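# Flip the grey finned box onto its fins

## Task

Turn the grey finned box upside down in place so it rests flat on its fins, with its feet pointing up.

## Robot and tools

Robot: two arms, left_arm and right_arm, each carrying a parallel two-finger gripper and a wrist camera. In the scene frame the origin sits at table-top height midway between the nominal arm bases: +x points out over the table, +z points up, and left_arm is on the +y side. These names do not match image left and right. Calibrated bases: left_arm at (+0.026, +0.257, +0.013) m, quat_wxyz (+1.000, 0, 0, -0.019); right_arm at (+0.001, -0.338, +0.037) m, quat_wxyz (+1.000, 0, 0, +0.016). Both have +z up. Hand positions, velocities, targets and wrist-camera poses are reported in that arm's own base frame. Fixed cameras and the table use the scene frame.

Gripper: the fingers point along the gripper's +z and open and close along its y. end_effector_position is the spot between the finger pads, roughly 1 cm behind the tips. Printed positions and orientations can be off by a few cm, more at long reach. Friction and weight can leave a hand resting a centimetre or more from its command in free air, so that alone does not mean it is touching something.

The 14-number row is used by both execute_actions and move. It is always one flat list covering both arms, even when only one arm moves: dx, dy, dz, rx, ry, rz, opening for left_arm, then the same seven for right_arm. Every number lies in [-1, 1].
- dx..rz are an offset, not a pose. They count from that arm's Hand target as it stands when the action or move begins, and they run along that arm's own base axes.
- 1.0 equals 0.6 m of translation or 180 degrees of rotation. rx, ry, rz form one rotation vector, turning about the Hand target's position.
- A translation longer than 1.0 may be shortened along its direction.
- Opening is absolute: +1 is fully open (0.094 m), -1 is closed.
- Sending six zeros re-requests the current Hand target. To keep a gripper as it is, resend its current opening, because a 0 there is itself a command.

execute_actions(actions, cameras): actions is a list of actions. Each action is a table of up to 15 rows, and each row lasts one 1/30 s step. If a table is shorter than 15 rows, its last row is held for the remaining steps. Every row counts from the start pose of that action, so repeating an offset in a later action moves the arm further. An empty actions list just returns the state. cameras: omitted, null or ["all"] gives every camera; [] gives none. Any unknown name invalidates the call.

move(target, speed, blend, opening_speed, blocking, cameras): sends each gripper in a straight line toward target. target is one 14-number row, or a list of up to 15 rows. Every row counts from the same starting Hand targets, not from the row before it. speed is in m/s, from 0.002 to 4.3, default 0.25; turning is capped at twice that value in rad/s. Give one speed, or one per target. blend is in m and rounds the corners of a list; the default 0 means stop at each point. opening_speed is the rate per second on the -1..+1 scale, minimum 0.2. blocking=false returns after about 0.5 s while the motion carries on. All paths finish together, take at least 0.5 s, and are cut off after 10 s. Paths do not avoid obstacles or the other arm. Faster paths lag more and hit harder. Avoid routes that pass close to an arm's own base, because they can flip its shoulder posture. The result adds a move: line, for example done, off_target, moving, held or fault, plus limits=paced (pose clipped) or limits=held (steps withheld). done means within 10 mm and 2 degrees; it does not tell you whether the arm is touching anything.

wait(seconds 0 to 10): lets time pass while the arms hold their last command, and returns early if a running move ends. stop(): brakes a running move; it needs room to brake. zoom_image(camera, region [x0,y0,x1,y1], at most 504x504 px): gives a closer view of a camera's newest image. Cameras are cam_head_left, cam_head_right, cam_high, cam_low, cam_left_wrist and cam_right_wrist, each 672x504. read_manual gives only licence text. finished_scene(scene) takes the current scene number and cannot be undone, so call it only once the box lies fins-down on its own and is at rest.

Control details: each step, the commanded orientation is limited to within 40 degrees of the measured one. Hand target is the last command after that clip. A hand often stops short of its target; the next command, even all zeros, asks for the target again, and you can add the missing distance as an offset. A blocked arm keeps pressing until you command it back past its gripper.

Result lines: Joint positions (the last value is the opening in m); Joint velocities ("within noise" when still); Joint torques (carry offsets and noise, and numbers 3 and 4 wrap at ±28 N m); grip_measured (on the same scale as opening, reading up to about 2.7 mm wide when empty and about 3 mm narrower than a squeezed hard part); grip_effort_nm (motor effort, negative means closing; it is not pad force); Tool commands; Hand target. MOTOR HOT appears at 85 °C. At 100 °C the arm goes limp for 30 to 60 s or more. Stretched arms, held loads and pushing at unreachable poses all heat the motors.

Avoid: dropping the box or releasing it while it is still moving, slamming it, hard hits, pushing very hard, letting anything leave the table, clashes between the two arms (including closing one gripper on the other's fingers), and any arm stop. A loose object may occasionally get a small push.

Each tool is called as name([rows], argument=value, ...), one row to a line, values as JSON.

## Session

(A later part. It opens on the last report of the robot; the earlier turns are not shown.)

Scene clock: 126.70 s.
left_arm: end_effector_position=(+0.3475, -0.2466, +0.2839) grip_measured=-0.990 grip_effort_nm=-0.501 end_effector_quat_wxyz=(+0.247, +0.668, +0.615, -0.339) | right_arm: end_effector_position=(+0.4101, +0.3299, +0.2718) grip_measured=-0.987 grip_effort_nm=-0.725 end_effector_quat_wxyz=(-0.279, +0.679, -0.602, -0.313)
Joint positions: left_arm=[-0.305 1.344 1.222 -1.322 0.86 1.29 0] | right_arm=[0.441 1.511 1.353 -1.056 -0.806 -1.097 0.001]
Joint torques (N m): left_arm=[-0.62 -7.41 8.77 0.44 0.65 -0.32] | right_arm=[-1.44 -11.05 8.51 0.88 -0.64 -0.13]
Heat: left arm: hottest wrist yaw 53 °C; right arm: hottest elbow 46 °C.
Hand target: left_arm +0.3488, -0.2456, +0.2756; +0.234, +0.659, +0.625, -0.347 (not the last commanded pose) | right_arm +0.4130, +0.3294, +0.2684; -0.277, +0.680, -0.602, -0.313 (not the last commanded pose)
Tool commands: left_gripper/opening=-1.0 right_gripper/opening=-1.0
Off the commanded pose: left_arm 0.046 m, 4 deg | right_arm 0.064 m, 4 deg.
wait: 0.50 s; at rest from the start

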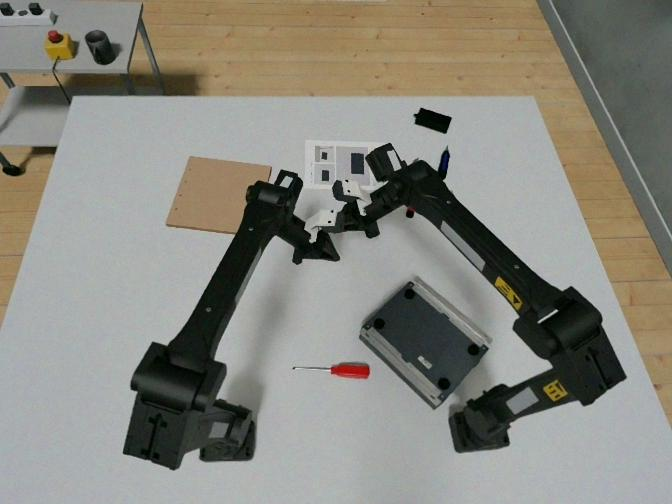

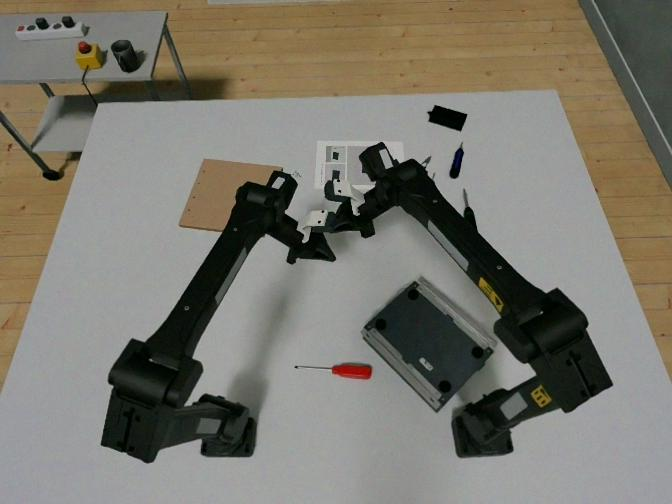

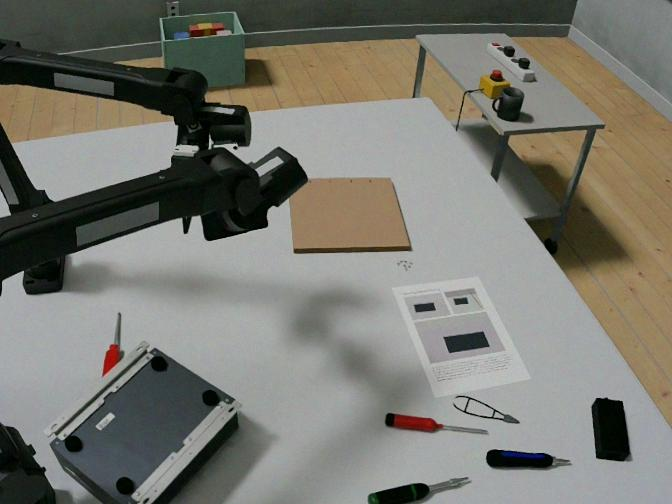

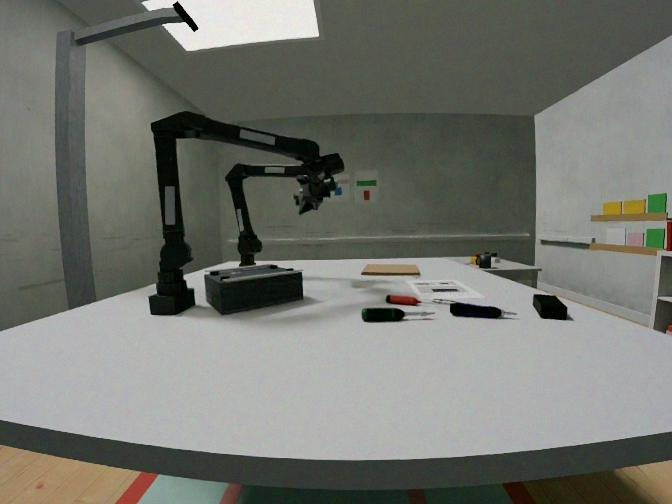

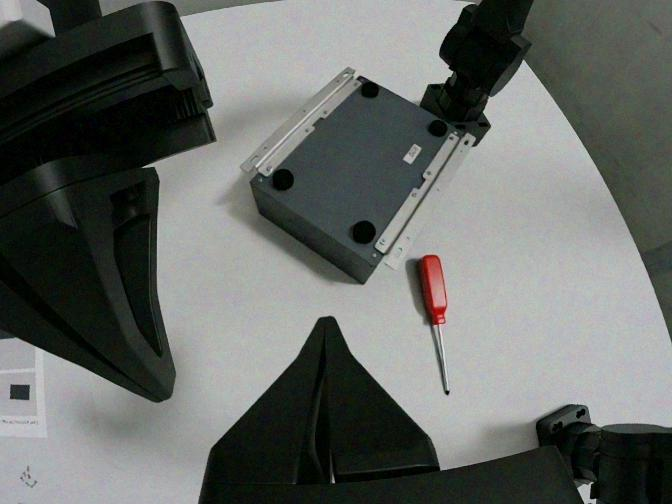

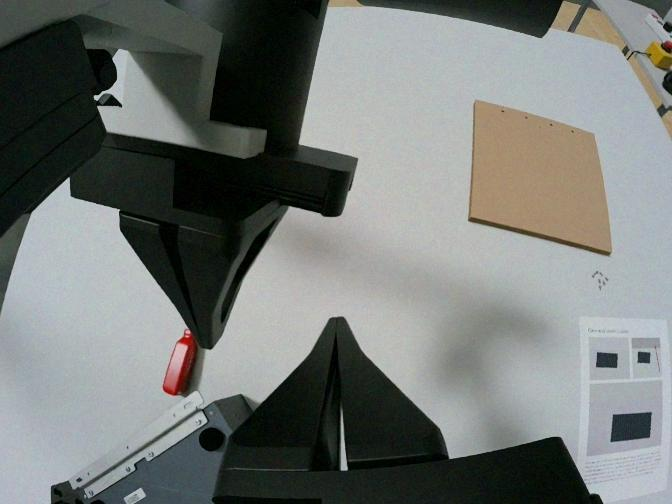

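move([
  [0.0,0.12,0,0,0,0,-1,0,-0.25,0.08,0,0,0,-1],
  [0.0,0.12,0,0,0,0,-1,0.0,-0.75,0.08,0,0,0,-1],
  [-0.108,-0.217,-0.084,0.277,0.053,0.244,0,0.0,-0.75,0.08,0,0,0,-1],
], speed=0.3)

zoom_image(camera="cam_head_left", region=[330, 240, 520, 430])

Scene clock: 181.50 s.
left_arm: end_effector_position=(+0.2773, -0.3647, +0.2182) grip_measured=-0.003 grip_effort_nm=0.164 end_effector_quat_wxyz=(-0.005, +0.396, +0.918, +0.002) | right_arm: end_effector_position=(+0.4046, -0.1139, +0.3020) grip_measured=-0.987 grip_effort_nm=-0.720 end_effector_quat_wxyz=(-0.323, +0.634, -0.686, -0.150)
Joint positions: left_arm=[-0.919 1.55 1.428 -1.46 0.001 -0.105 0.047] | right_arm=[-0.546 1.469 1.441 -1.68 -0.718 -2.089 0.001]
Joint torques (N m): left_arm=[-1.08 -10.23 12.25 0.27 -0.05 -0.33] | right_arm=[-0.73 -10.29 11.11 -0.16 -0.43 -0.12]
Heat: left arm: hottest elbow 45 °C; right arm: hottest elbow 45 °C.
Hand target: left_arm +0.2841, -0.3757, +0.2251; +0.001, +0.392, +0.920, +0.001 | right_arm +0.4129, -0.1207, +0.3165; -0.277, +0.680, -0.602, -0.313
Off the commanded pose: left_arm 0.015 m, 1 deg | right_arm 0.018 m, 22 deg.
joint sent to its limit (right arm) — joint 4 (wrist pitch), lower limit; joint 6 (wrist roll), lower limit. The joint targets are off in orientation, not in position.
move: off_target (left_arm, right_arm); target 3's new opening was sent with left_arm's hand 0.015 m and 1 deg from that target

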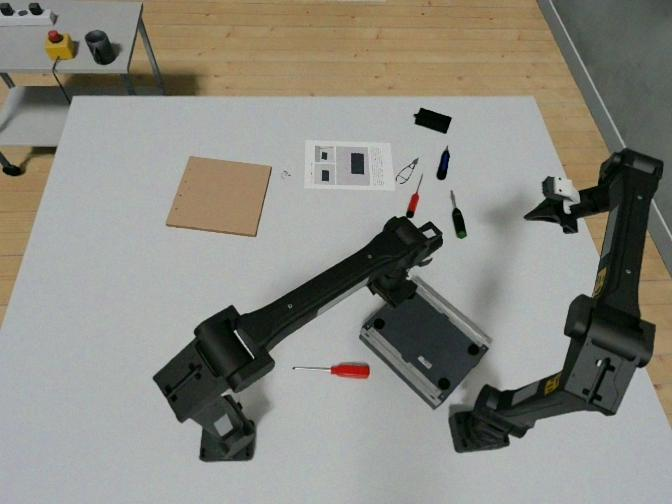

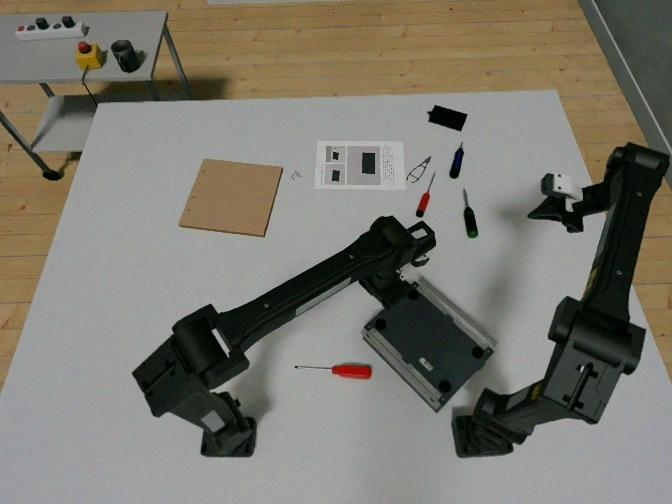

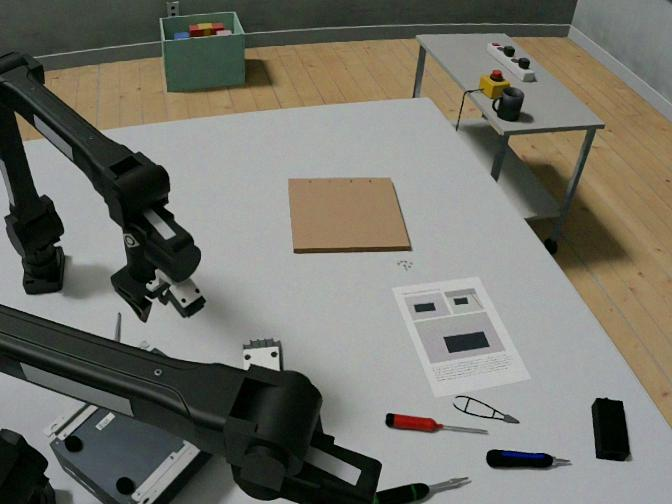

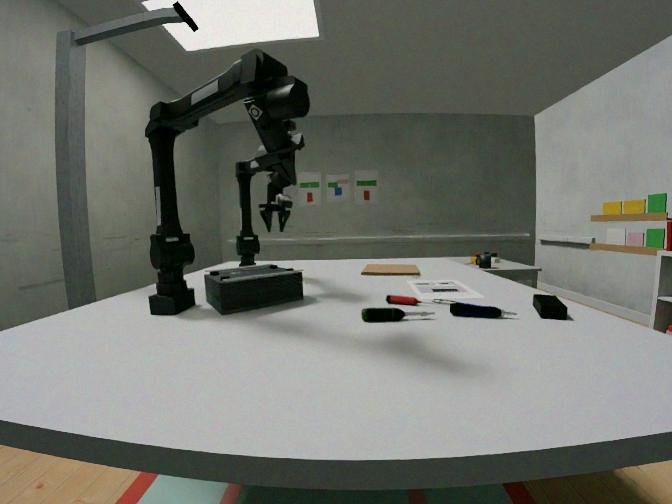

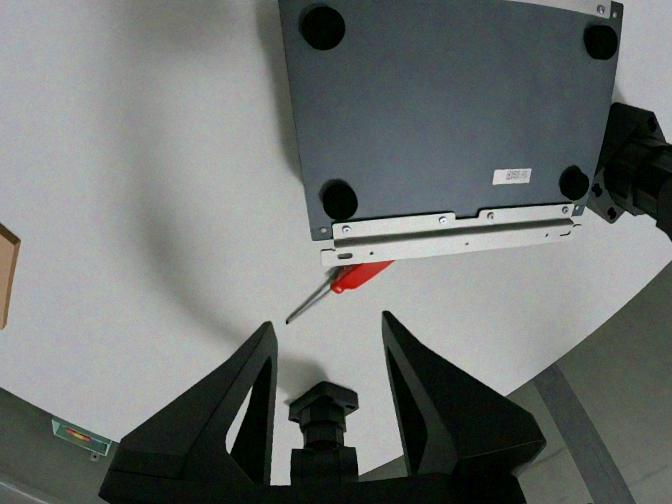

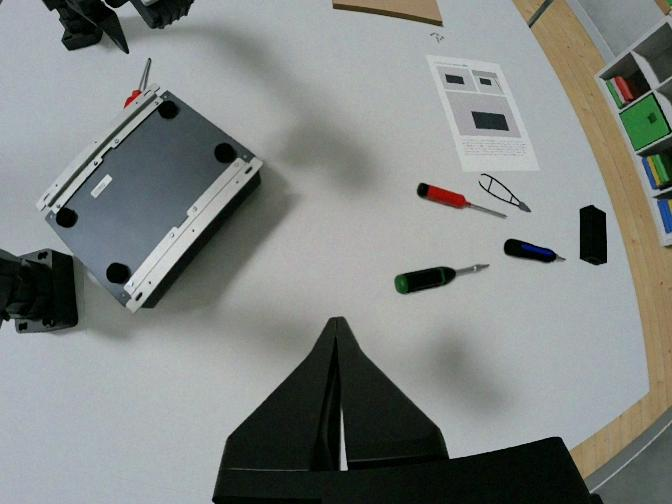

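Scaled by 2.653.

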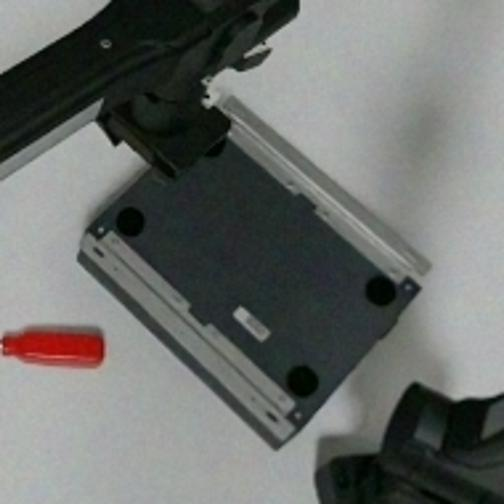

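move(target=[0.003,-0.0205,-0.2,0,0,0,0,0,0,0,0,0,0,-1], speed=0.12, cameras=["cam_left_wrist","cam_high","cam_right_wrist"])

zoom_image(camera="cam_left_wrist", region=[200, 150, 500, 400])

zoom_image(camera="cam_high", region=[30, 230, 280, 480])

Scene clock: 200.17 s.
left_arm: end_effector_position=(+0.2878, -0.3835, +0.1146) grip_measured=-0.003 grip_effort_nm=0.164 end_effector_quat_wxyz=(+0.004, +0.394, +0.919, -0.003) | right_arm: end_effector_position=(+0.4046, -0.1139, +0.3020) grip_measured=-0.987 grip_effort_nm=-0.725 end_effector_quat_wxyz=(-0.323, +0.634, -0.686, -0.150)
Joint positions: left_arm=[-0.926 1.657 1.277 -1.181 0.001 -0.117 0.047] | right_arm=[-0.546 1.469 1.441 -1.68 -0.718 -2.089 0.001]
Joint torques (N m): left_arm=[-1.67 -11.46 8.28 1.11 -0.05 -0.32] | right_arm=[-0.56 -9.17 11.19 -0.17 -0.46 -0.15]
Heat: left arm: hottest elbow 44 °C; right arm: hottest elbow 47 °C.
Hand target: left_arm +0.2860, -0.3881, +0.1051; +0.001, +0.392, +0.920, +0.000 | right_arm +0.4129, -0.1207, +0.3165; -0.277, +0.680, -0.602, -0.313
Off the commanded pose: left_arm 0.011 m, 1 deg | right_arm 0.018 m, 22 deg.
joint sent to its limit (right arm) — joint 4 (wrist pitch), lower limit; joint 6 (wrist roll), lower limit. The joint targets are off in orientation, not in position.
move: off_target (left_arm, right_arm)
Images, in order (width x height): cam_high 672x504, cam_left_wrist 672x504, cam_right_wrist 672x504.

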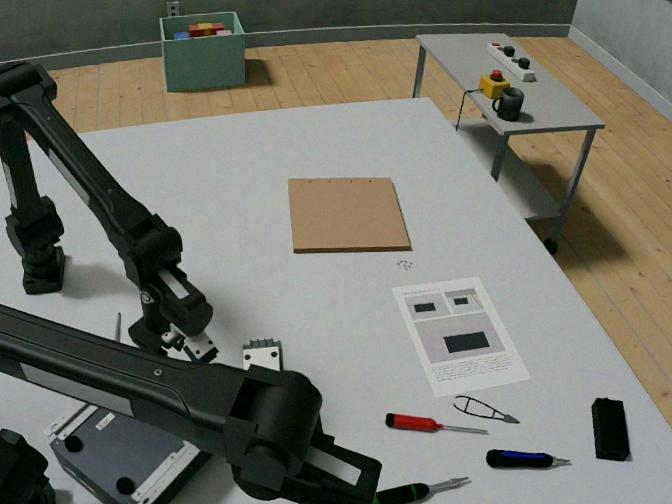

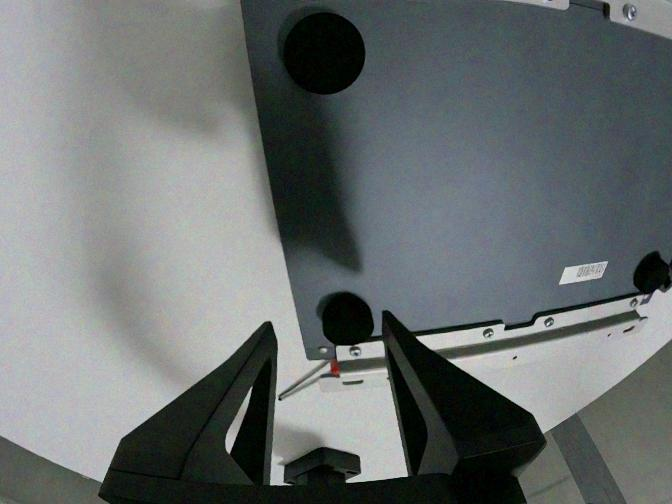

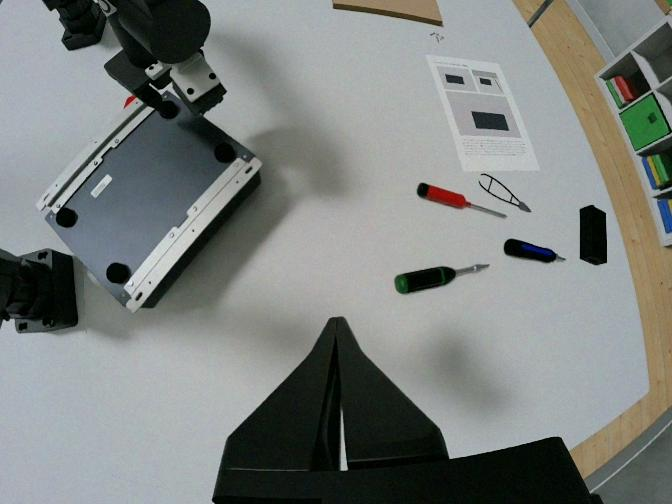

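Scaled by 1.680 from the camera's 672x504 image, which has a finer 960x720 frame.

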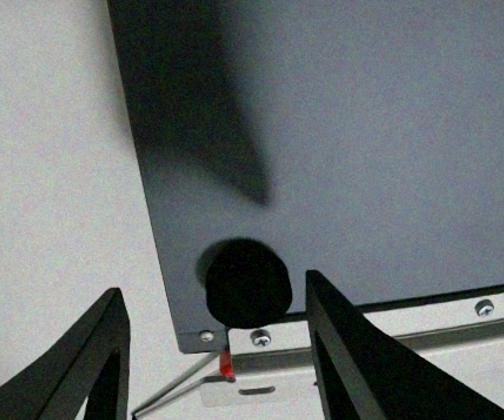

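Scaled by 2.016.

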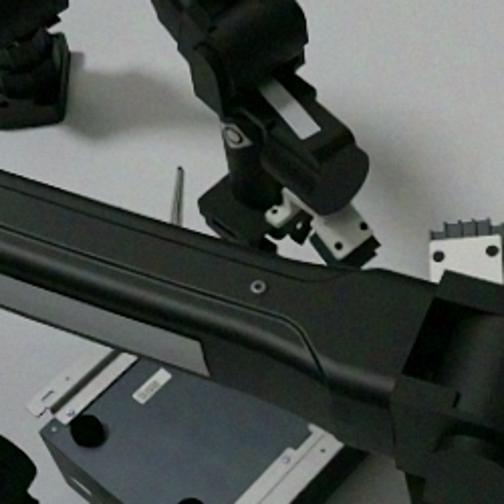

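move([
  [-0.016,0.002,-0.01,0,0,0,0,0,0,0,0,0,0,-1],
  [-0.016,0.002,-0.034,0,0,0,0,0,0,0,0,0,0,-1],
], speed=0.05, cameras=["cam_left_wrist","cam_high"])

zoom_image(camera="cam_left_wrist", region=[200, 150, 500, 400])

Scene clock: 213.37 s.
left_arm: end_effector_position=(+0.2788, -0.3839, +0.0973) grip_measured=-0.003 grip_effort_nm=0.159 end_effector_quat_wxyz=(+0.007, +0.394, +0.919, -0.005) | right_arm: end_effector_position=(+0.4046, -0.1139, +0.3020) grip_measured=-0.987 grip_effort_nm=-0.725 end_effector_quat_wxyz=(-0.323, +0.634, -0.686, -0.150)
Joint positions: left_arm=[-0.941 1.658 1.23 -1.124 0.001 -0.132 0.047] | right_arm=[-0.546 1.469 1.441 -1.68 -0.718 -2.089 0.001]
Joint torques (N m): left_arm=[-1.61 -10.87 7.92 1.03 -0.06 -0.33] | right_arm=[-1.03 -10.4 11.1 -0.06 -0.42 -0.15]
Heat: left arm: hottest elbow 44 °C; right arm: hottest elbow 48 °C.
Hand target: left_arm +0.2762, -0.3868, +0.0847; +0.001, +0.392, +0.920, +0.001 | right_arm +0.4129, -0.1207, +0.3165; -0.277, +0.680, -0.602, -0.313
Off the commanded pose: left_arm 0.013 m, 1 deg | right_arm 0.018 m, 22 deg.
joint sent to its limit (right arm) — joint 4 (wrist pitch), lower limit; joint 6 (wrist roll), lower limit. The joint targets are off in orientation, not in position.
move: off_target (left_arm, right_arm)
Images, in order (width x height): cam_high 672x504, cam_left_wrist 672x504.

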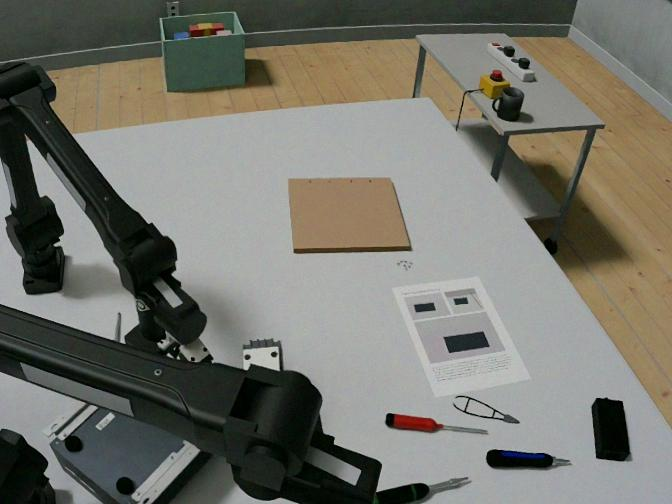

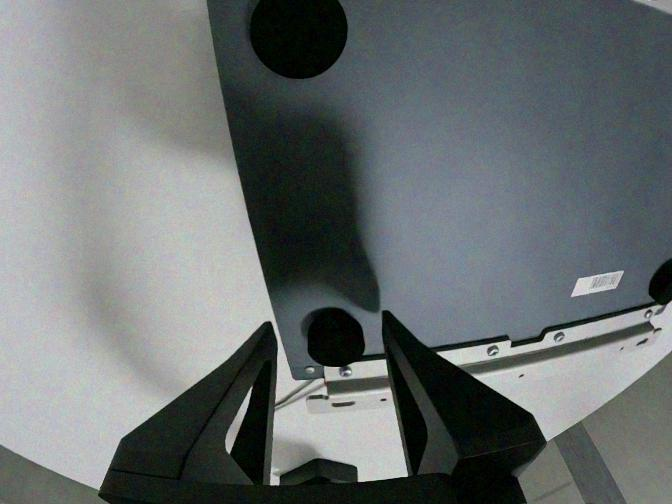

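Scaled by 1.680 from the camera's 672x504 image, which has a finer 960x720 frame.

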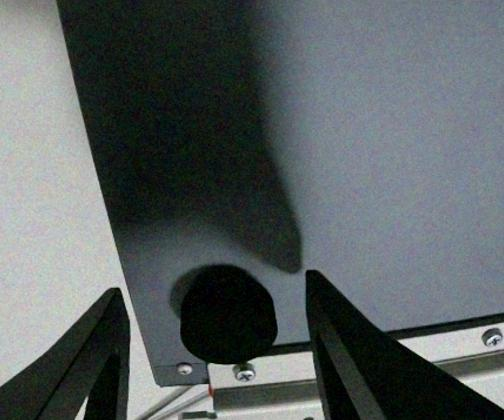

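move([
  [-0.003,0.005,-0.018,0,0,0,0,0,0,0,0,0,0,-1],
  [-0.003,0.005,-0.018,0,0,0,-0.9,0,0,0,0,0,0,-1],
], speed=0.05, cameras=["cam_left_wrist","cam_high"])

zoom_image(camera="cam_left_wrist", region=[200, 150, 500, 400])

Scene clock: 222.03 s.
left_arm: end_effector_position=(+0.2765, -0.3846, +0.0894) grip_measured=-0.606 grip_effort_nm=-1.033 end_effector_quat_wxyz=(+0.012, +0.396, +0.918, -0.005) | right_arm: end_effector_position=(+0.4046, -0.1139, +0.3020) grip_measured=-0.987 grip_effort_nm=-0.725 end_effector_quat_wxyz=(-0.323, +0.634, -0.686, -0.150)
Joint positions: left_arm=[-0.948 1.66 1.209 -1.093 -0.004 -0.134 0.019] | right_arm=[-0.546 1.469 1.441 -1.68 -0.718 -2.089 0.001]
Joint torques (N m): left_arm=[-1.08 -10.64 7.49 1.07 0.13 -0.28] | right_arm=[-1.2 -9.64 11.25 0.01 -0.42 -0.13]
Heat: left arm: hottest elbow 43 °C; right arm: hottest elbow 48 °C.
Hand target: left_arm +0.2744, -0.3839, +0.0740; +0.001, +0.392, +0.920, +0.000 | right_arm +0.4129, -0.1207, +0.3165; -0.277, +0.680, -0.602, -0.313
Off the commanded pose: left_arm 0.016 m, 2 deg | right_arm 0.018 m, 22 deg.
joint sent to its limit (right arm) — joint 4 (wrist pitch), lower limit; joint 6 (wrist roll), lower limit. The joint targets are off in orientation, not in position.
move: off_target (left_arm, right_arm); target 2's new opening was sent with left_arm's hand 0.016 m and 1 deg from that target
Images, in order (width x height): cam_high 672x504, cam_left_wrist 672x504.

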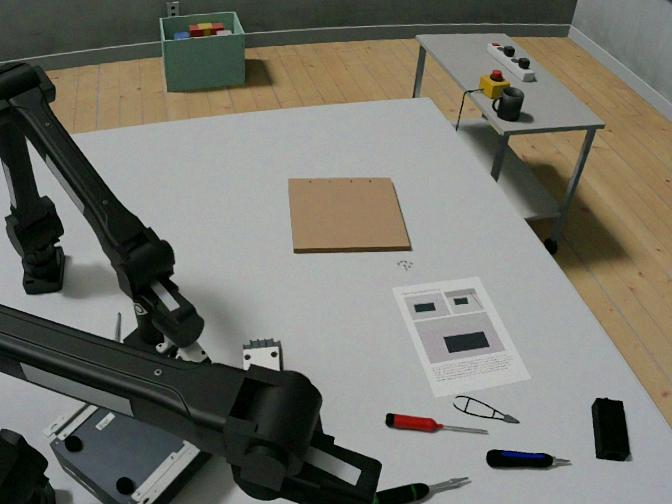

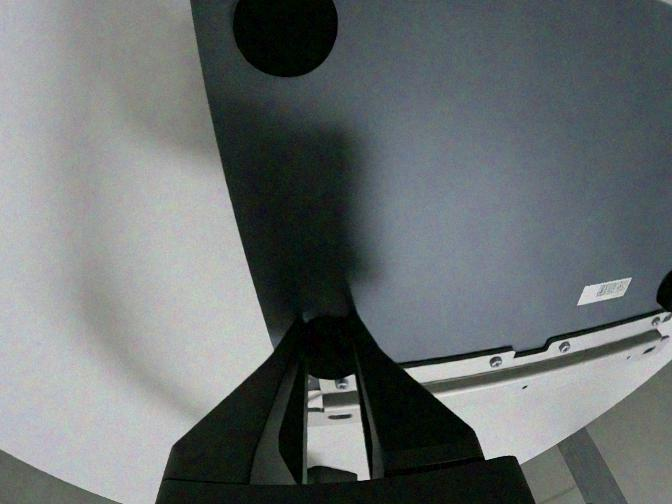

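Scaled by 1.680 from the camera's 672x504 image, which has a finer 960x720 frame.

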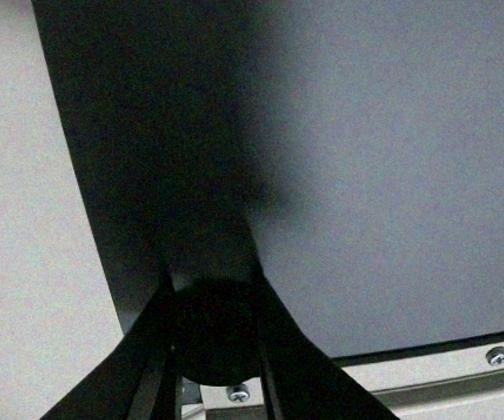

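move([
  [0.06,0.09,0.015,0,0,0,-0.9,0,0,0,0,0,0,-1],
  [0.25,0.43,0.012,0,0,0,-0.9,0,0,0,0,0,0,-1],
], speed=0.08)

Scene clock: 231.87 s.
left_arm: end_effector_position=(+0.4100, -0.1523, +0.0896) grip_measured=-0.604 grip_effort_nm=-1.009 end_effector_quat_wxyz=(+0.012, +0.411, +0.911, -0.013) | right_arm: end_effector_position=(+0.4046, -0.1139, +0.3020) grip_measured=-0.987 grip_effort_nm=-0.720 end_effector_quat_wxyz=(-0.323, +0.634, -0.686, -0.150)
Joint positions: left_arm=[-0.344 1.576 1.104 -1.077 0.028 0.504 0.019] | right_arm=[-0.546 1.469 1.441 -1.68 -0.718 -2.089 0.001]
Joint torques (N m): left_arm=[3.96 -8.82 9.22 0.53 -0.97 -0.06] | right_arm=[-1.44 -9.58 11.04 -0.2 -0.45 -0.11]
Heat: left arm: hottest elbow 43 °C; right arm: hottest elbow 49 °C.
Hand target: left_arm +0.4245, -0.1259, +0.0812; +0.001, +0.392, +0.920, +0.000 | right_arm +0.4129, -0.1207, +0.3165; -0.277, +0.680, -0.602, -0.313
Off the commanded pose: left_arm 0.031 m, 3 deg | right_arm 0.018 m, 22 deg.
joint sent to its limit (right arm) — joint 4 (wrist pitch), lower limit; joint 6 (wrist roll), lower limit. The joint targets are off in orientation, not in position.
move: off_target (left_arm, right_arm)

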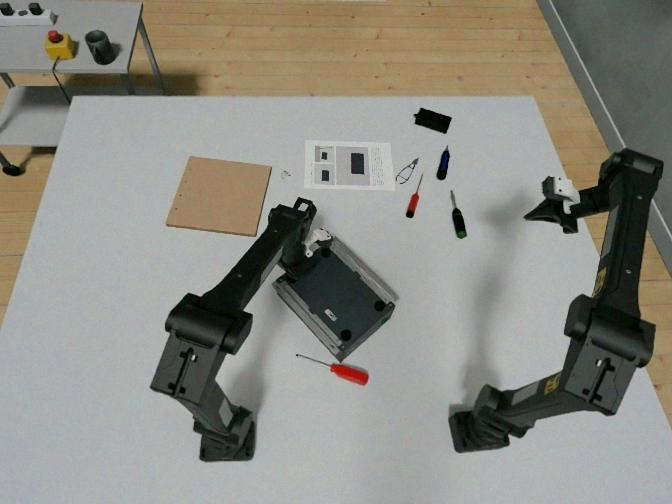

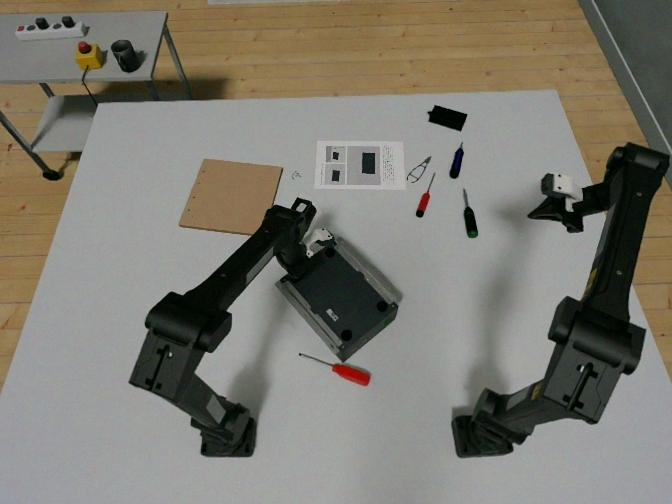

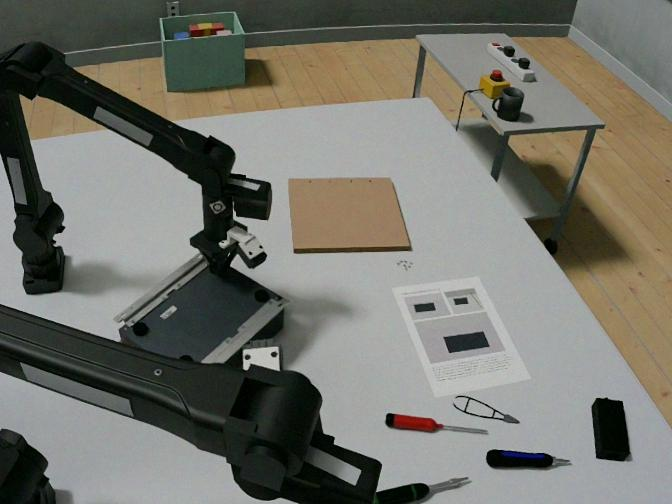

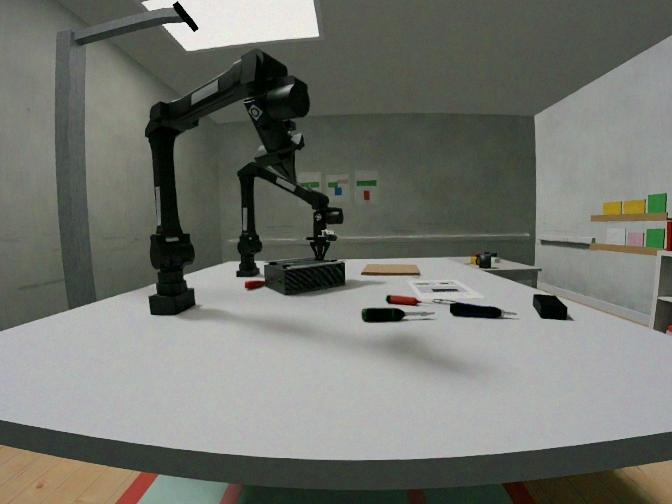

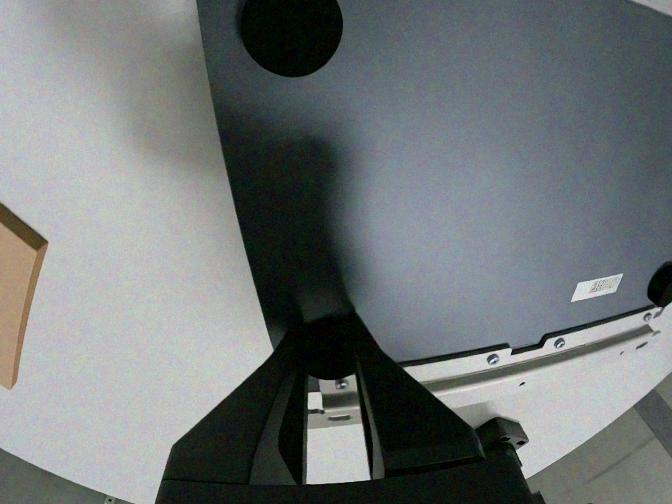

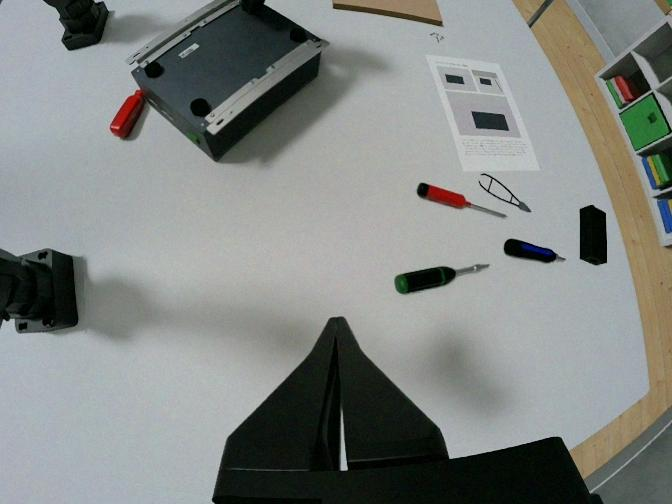

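move(target=[0.1,0.055,0,0,0,0,-0.9,0,0,0,0,0,0,-1], speed=0.08, cameras=["cam_head_left"])

Scene clock: 244.50 s.
left_arm: end_effector_position=(+0.4555, -0.1169, +0.0897) grip_measured=-0.604 grip_effort_nm=-1.013 end_effector_quat_wxyz=(-0.001, +0.424, +0.905, -0.012) | right_arm: end_effector_position=(+0.4045, -0.1139, +0.3020) grip_measured=-0.987 grip_effort_nm=-0.725 end_effector_quat_wxyz=(-0.323, +0.634, -0.686, -0.150)
Joint positions: left_arm=[-0.242 1.671 1.224 -1.13 0.023 0.635 0.019] | right_arm=[-0.546 1.469 1.441 -1.68 -0.717 -2.089 0.001]
Joint torques (N m): left_arm=[3.78 -8.76 11.71 1.22 -0.8 -0.37] | right_arm=[-0.79 -9.93 11.12 -0.03 -0.45 -0.13]
Heat: left arm: hottest elbow 44 °C; right arm: hottest elbow 49 °C.
Hand target: left_arm +0.4845, -0.0928, +0.0812; +0.001, +0.392, +0.920, +0.000 | right_arm +0.4129, -0.1207, +0.3165; -0.277, +0.680, -0.602, -0.313
Off the commanded pose: left_arm 0.039 m, 4 deg | right_arm 0.018 m, 22 deg.
joint sent to its limit (right arm) — joint 4 (wrist pitch), lower limit; joint 6 (wrist roll), lower limit. The joint targets are off in orientation, not in position.
move: off_target (left_arm, right_arm)
Images, in order (width x height): cam_head_left 672x504.

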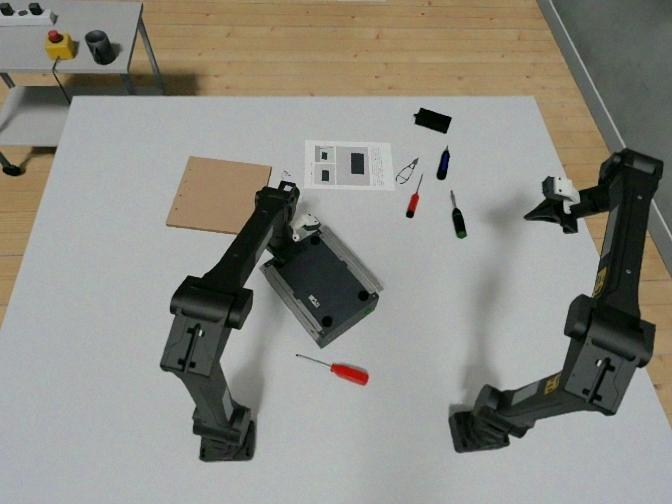

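move(target=[0.055,0.0,0,0,0,0,-0.9,0,0,0,0,0,0,-1], speed=0.08, cameras=["cam_head_left"])

move([
  [-0.04,-0.01,0.005,0,0,0,-0.9,0,0,0,0,0,0,-1],
  [-0.04,-0.01,0.006,0,0,0,0.0,0,0,0,0,0,0,-1],
  [-0.04,-0.01,0.22,0,0,0,0.0,0,0,0,0,0,0,-1],
], speed=0.12, cameras=["cam_head_left","cam_low"])

Scene clock: 251.17 s.
left_arm: end_effector_position=(+0.4821, -0.1125, +0.0898) grip_measured=-0.610 grip_effort_nm=-1.004 end_effector_quat_wxyz=(-0.012, +0.418, +0.908, -0.014) | right_arm: end_effector_position=(+0.4045, -0.1139, +0.3020) grip_measured=-0.987 grip_effort_nm=-0.720 end_effector_quat_wxyz=(-0.323, +0.634, -0.686, -0.150)
Joint positions: left_arm=[-0.22 1.743 1.322 -1.178 0.023 0.643 0.018] | right_arm=[-0.546 1.469 1.441 -1.68 -0.717 -2.089 0.001]
Joint torques (N m): left_arm=[3.08 -10.23 12.33 1.76 -0.79 -0.33] | right_arm=[-0.67 -9.7 11.25 -0.29 -0.45 -0.11]
Heat: left arm: hottest elbow 44 °C; right arm: hottest elbow 50 °C.
Hand target: left_arm +0.5174, -0.0930, +0.0811; +0.001, +0.392, +0.920, +0.000 | right_arm +0.4129, -0.1207, +0.3165; -0.277, +0.680, -0.602, -0.313
Off the commanded pose: left_arm 0.041 m, 4 deg | right_arm 0.018 m, 22 deg.
joint sent to its limit (right arm) — joint 4 (wrist pitch), lower limit; joint 6 (wrist roll), lower limit. The joint targets are off in orientation, not in position.
move: off_target (left_arm, right_arm)
Images, in order (width x height): cam_head_left 672x504.

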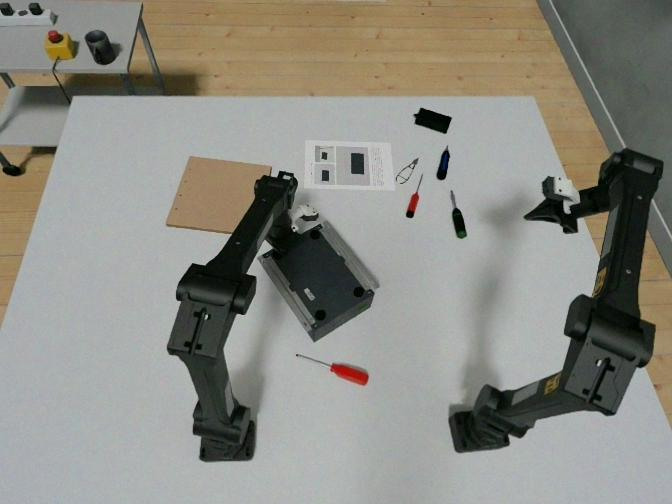

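Scene clock: 254.47 s.
left_arm: end_effector_position=(+0.4820, -0.1019, +0.1936) grip_measured=-0.003 grip_effort_nm=0.164 end_effector_quat_wxyz=(-0.019, +0.402, +0.915, -0.005) | right_arm: end_effector_position=(+0.4045, -0.1139, +0.3020) grip_measured=-0.987 grip_effort_nm=-0.725 end_effector_quat_wxyz=(-0.323, +0.634, -0.686, -0.150)
Joint positions: left_arm=[-0.207 1.665 1.503 -1.447 0.002 0.621 0.047] | right_arm=[-0.546 1.469 1.441 -1.68 -0.717 -2.089 0.001]
Joint torques (N m): left_arm=[0.09 -14.39 12.07 0.21 0.01 -0.3] | right_arm=[-0.73 -9.29 11.21 -0.06 -0.41 -0.12]
Heat: left arm: hottest elbow 44 °C; right arm: hottest elbow 50 °C.
Hand target: left_arm +0.4934, -0.0989, +0.2133; +0.001, +0.392, +0.920, +0.000 | right_arm +0.4129, -0.1207, +0.3165; -0.277, +0.680, -0.602, -0.313
Off the commanded pose: left_arm 0.023 m, 3 deg | right_arm 0.018 m, 22 deg.
joint sent to its limit (right arm) — joint 4 (wrist pitch), lower limit; joint 6 (wrist roll), lower limit. The joint targets are off in orientation, not in position.
move: off_target (left_arm, right_arm); target 2's new opening was sent with left_arm's hand 0.019 m and 4 deg from that target
Images, in order (width x height): cam_head_left 672x504, cam_low 672x504.

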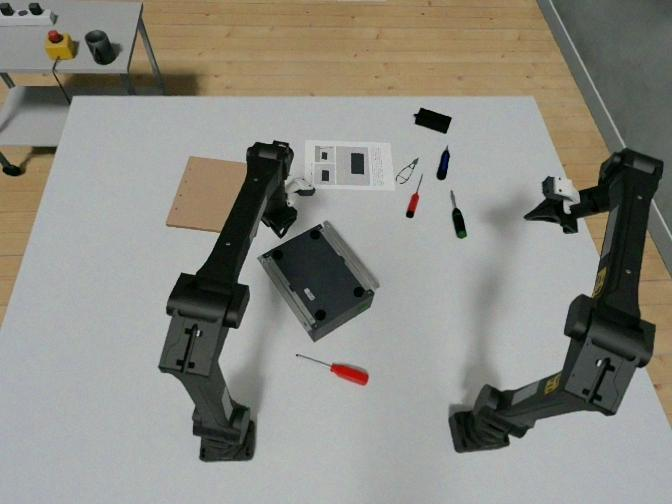

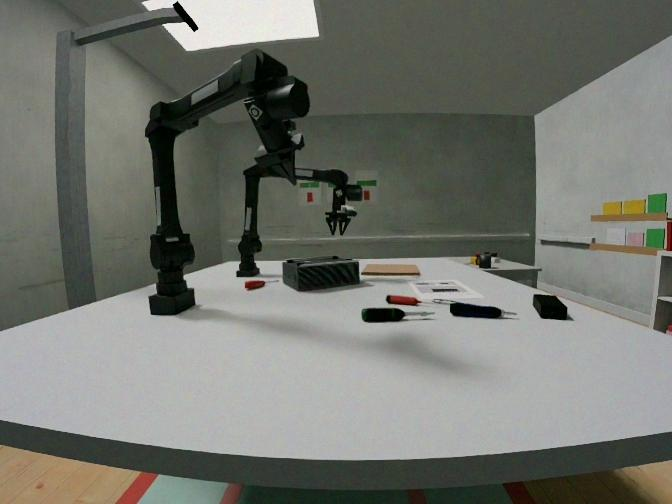

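finished_scene(scene=2)

The scene is finished: the task was done.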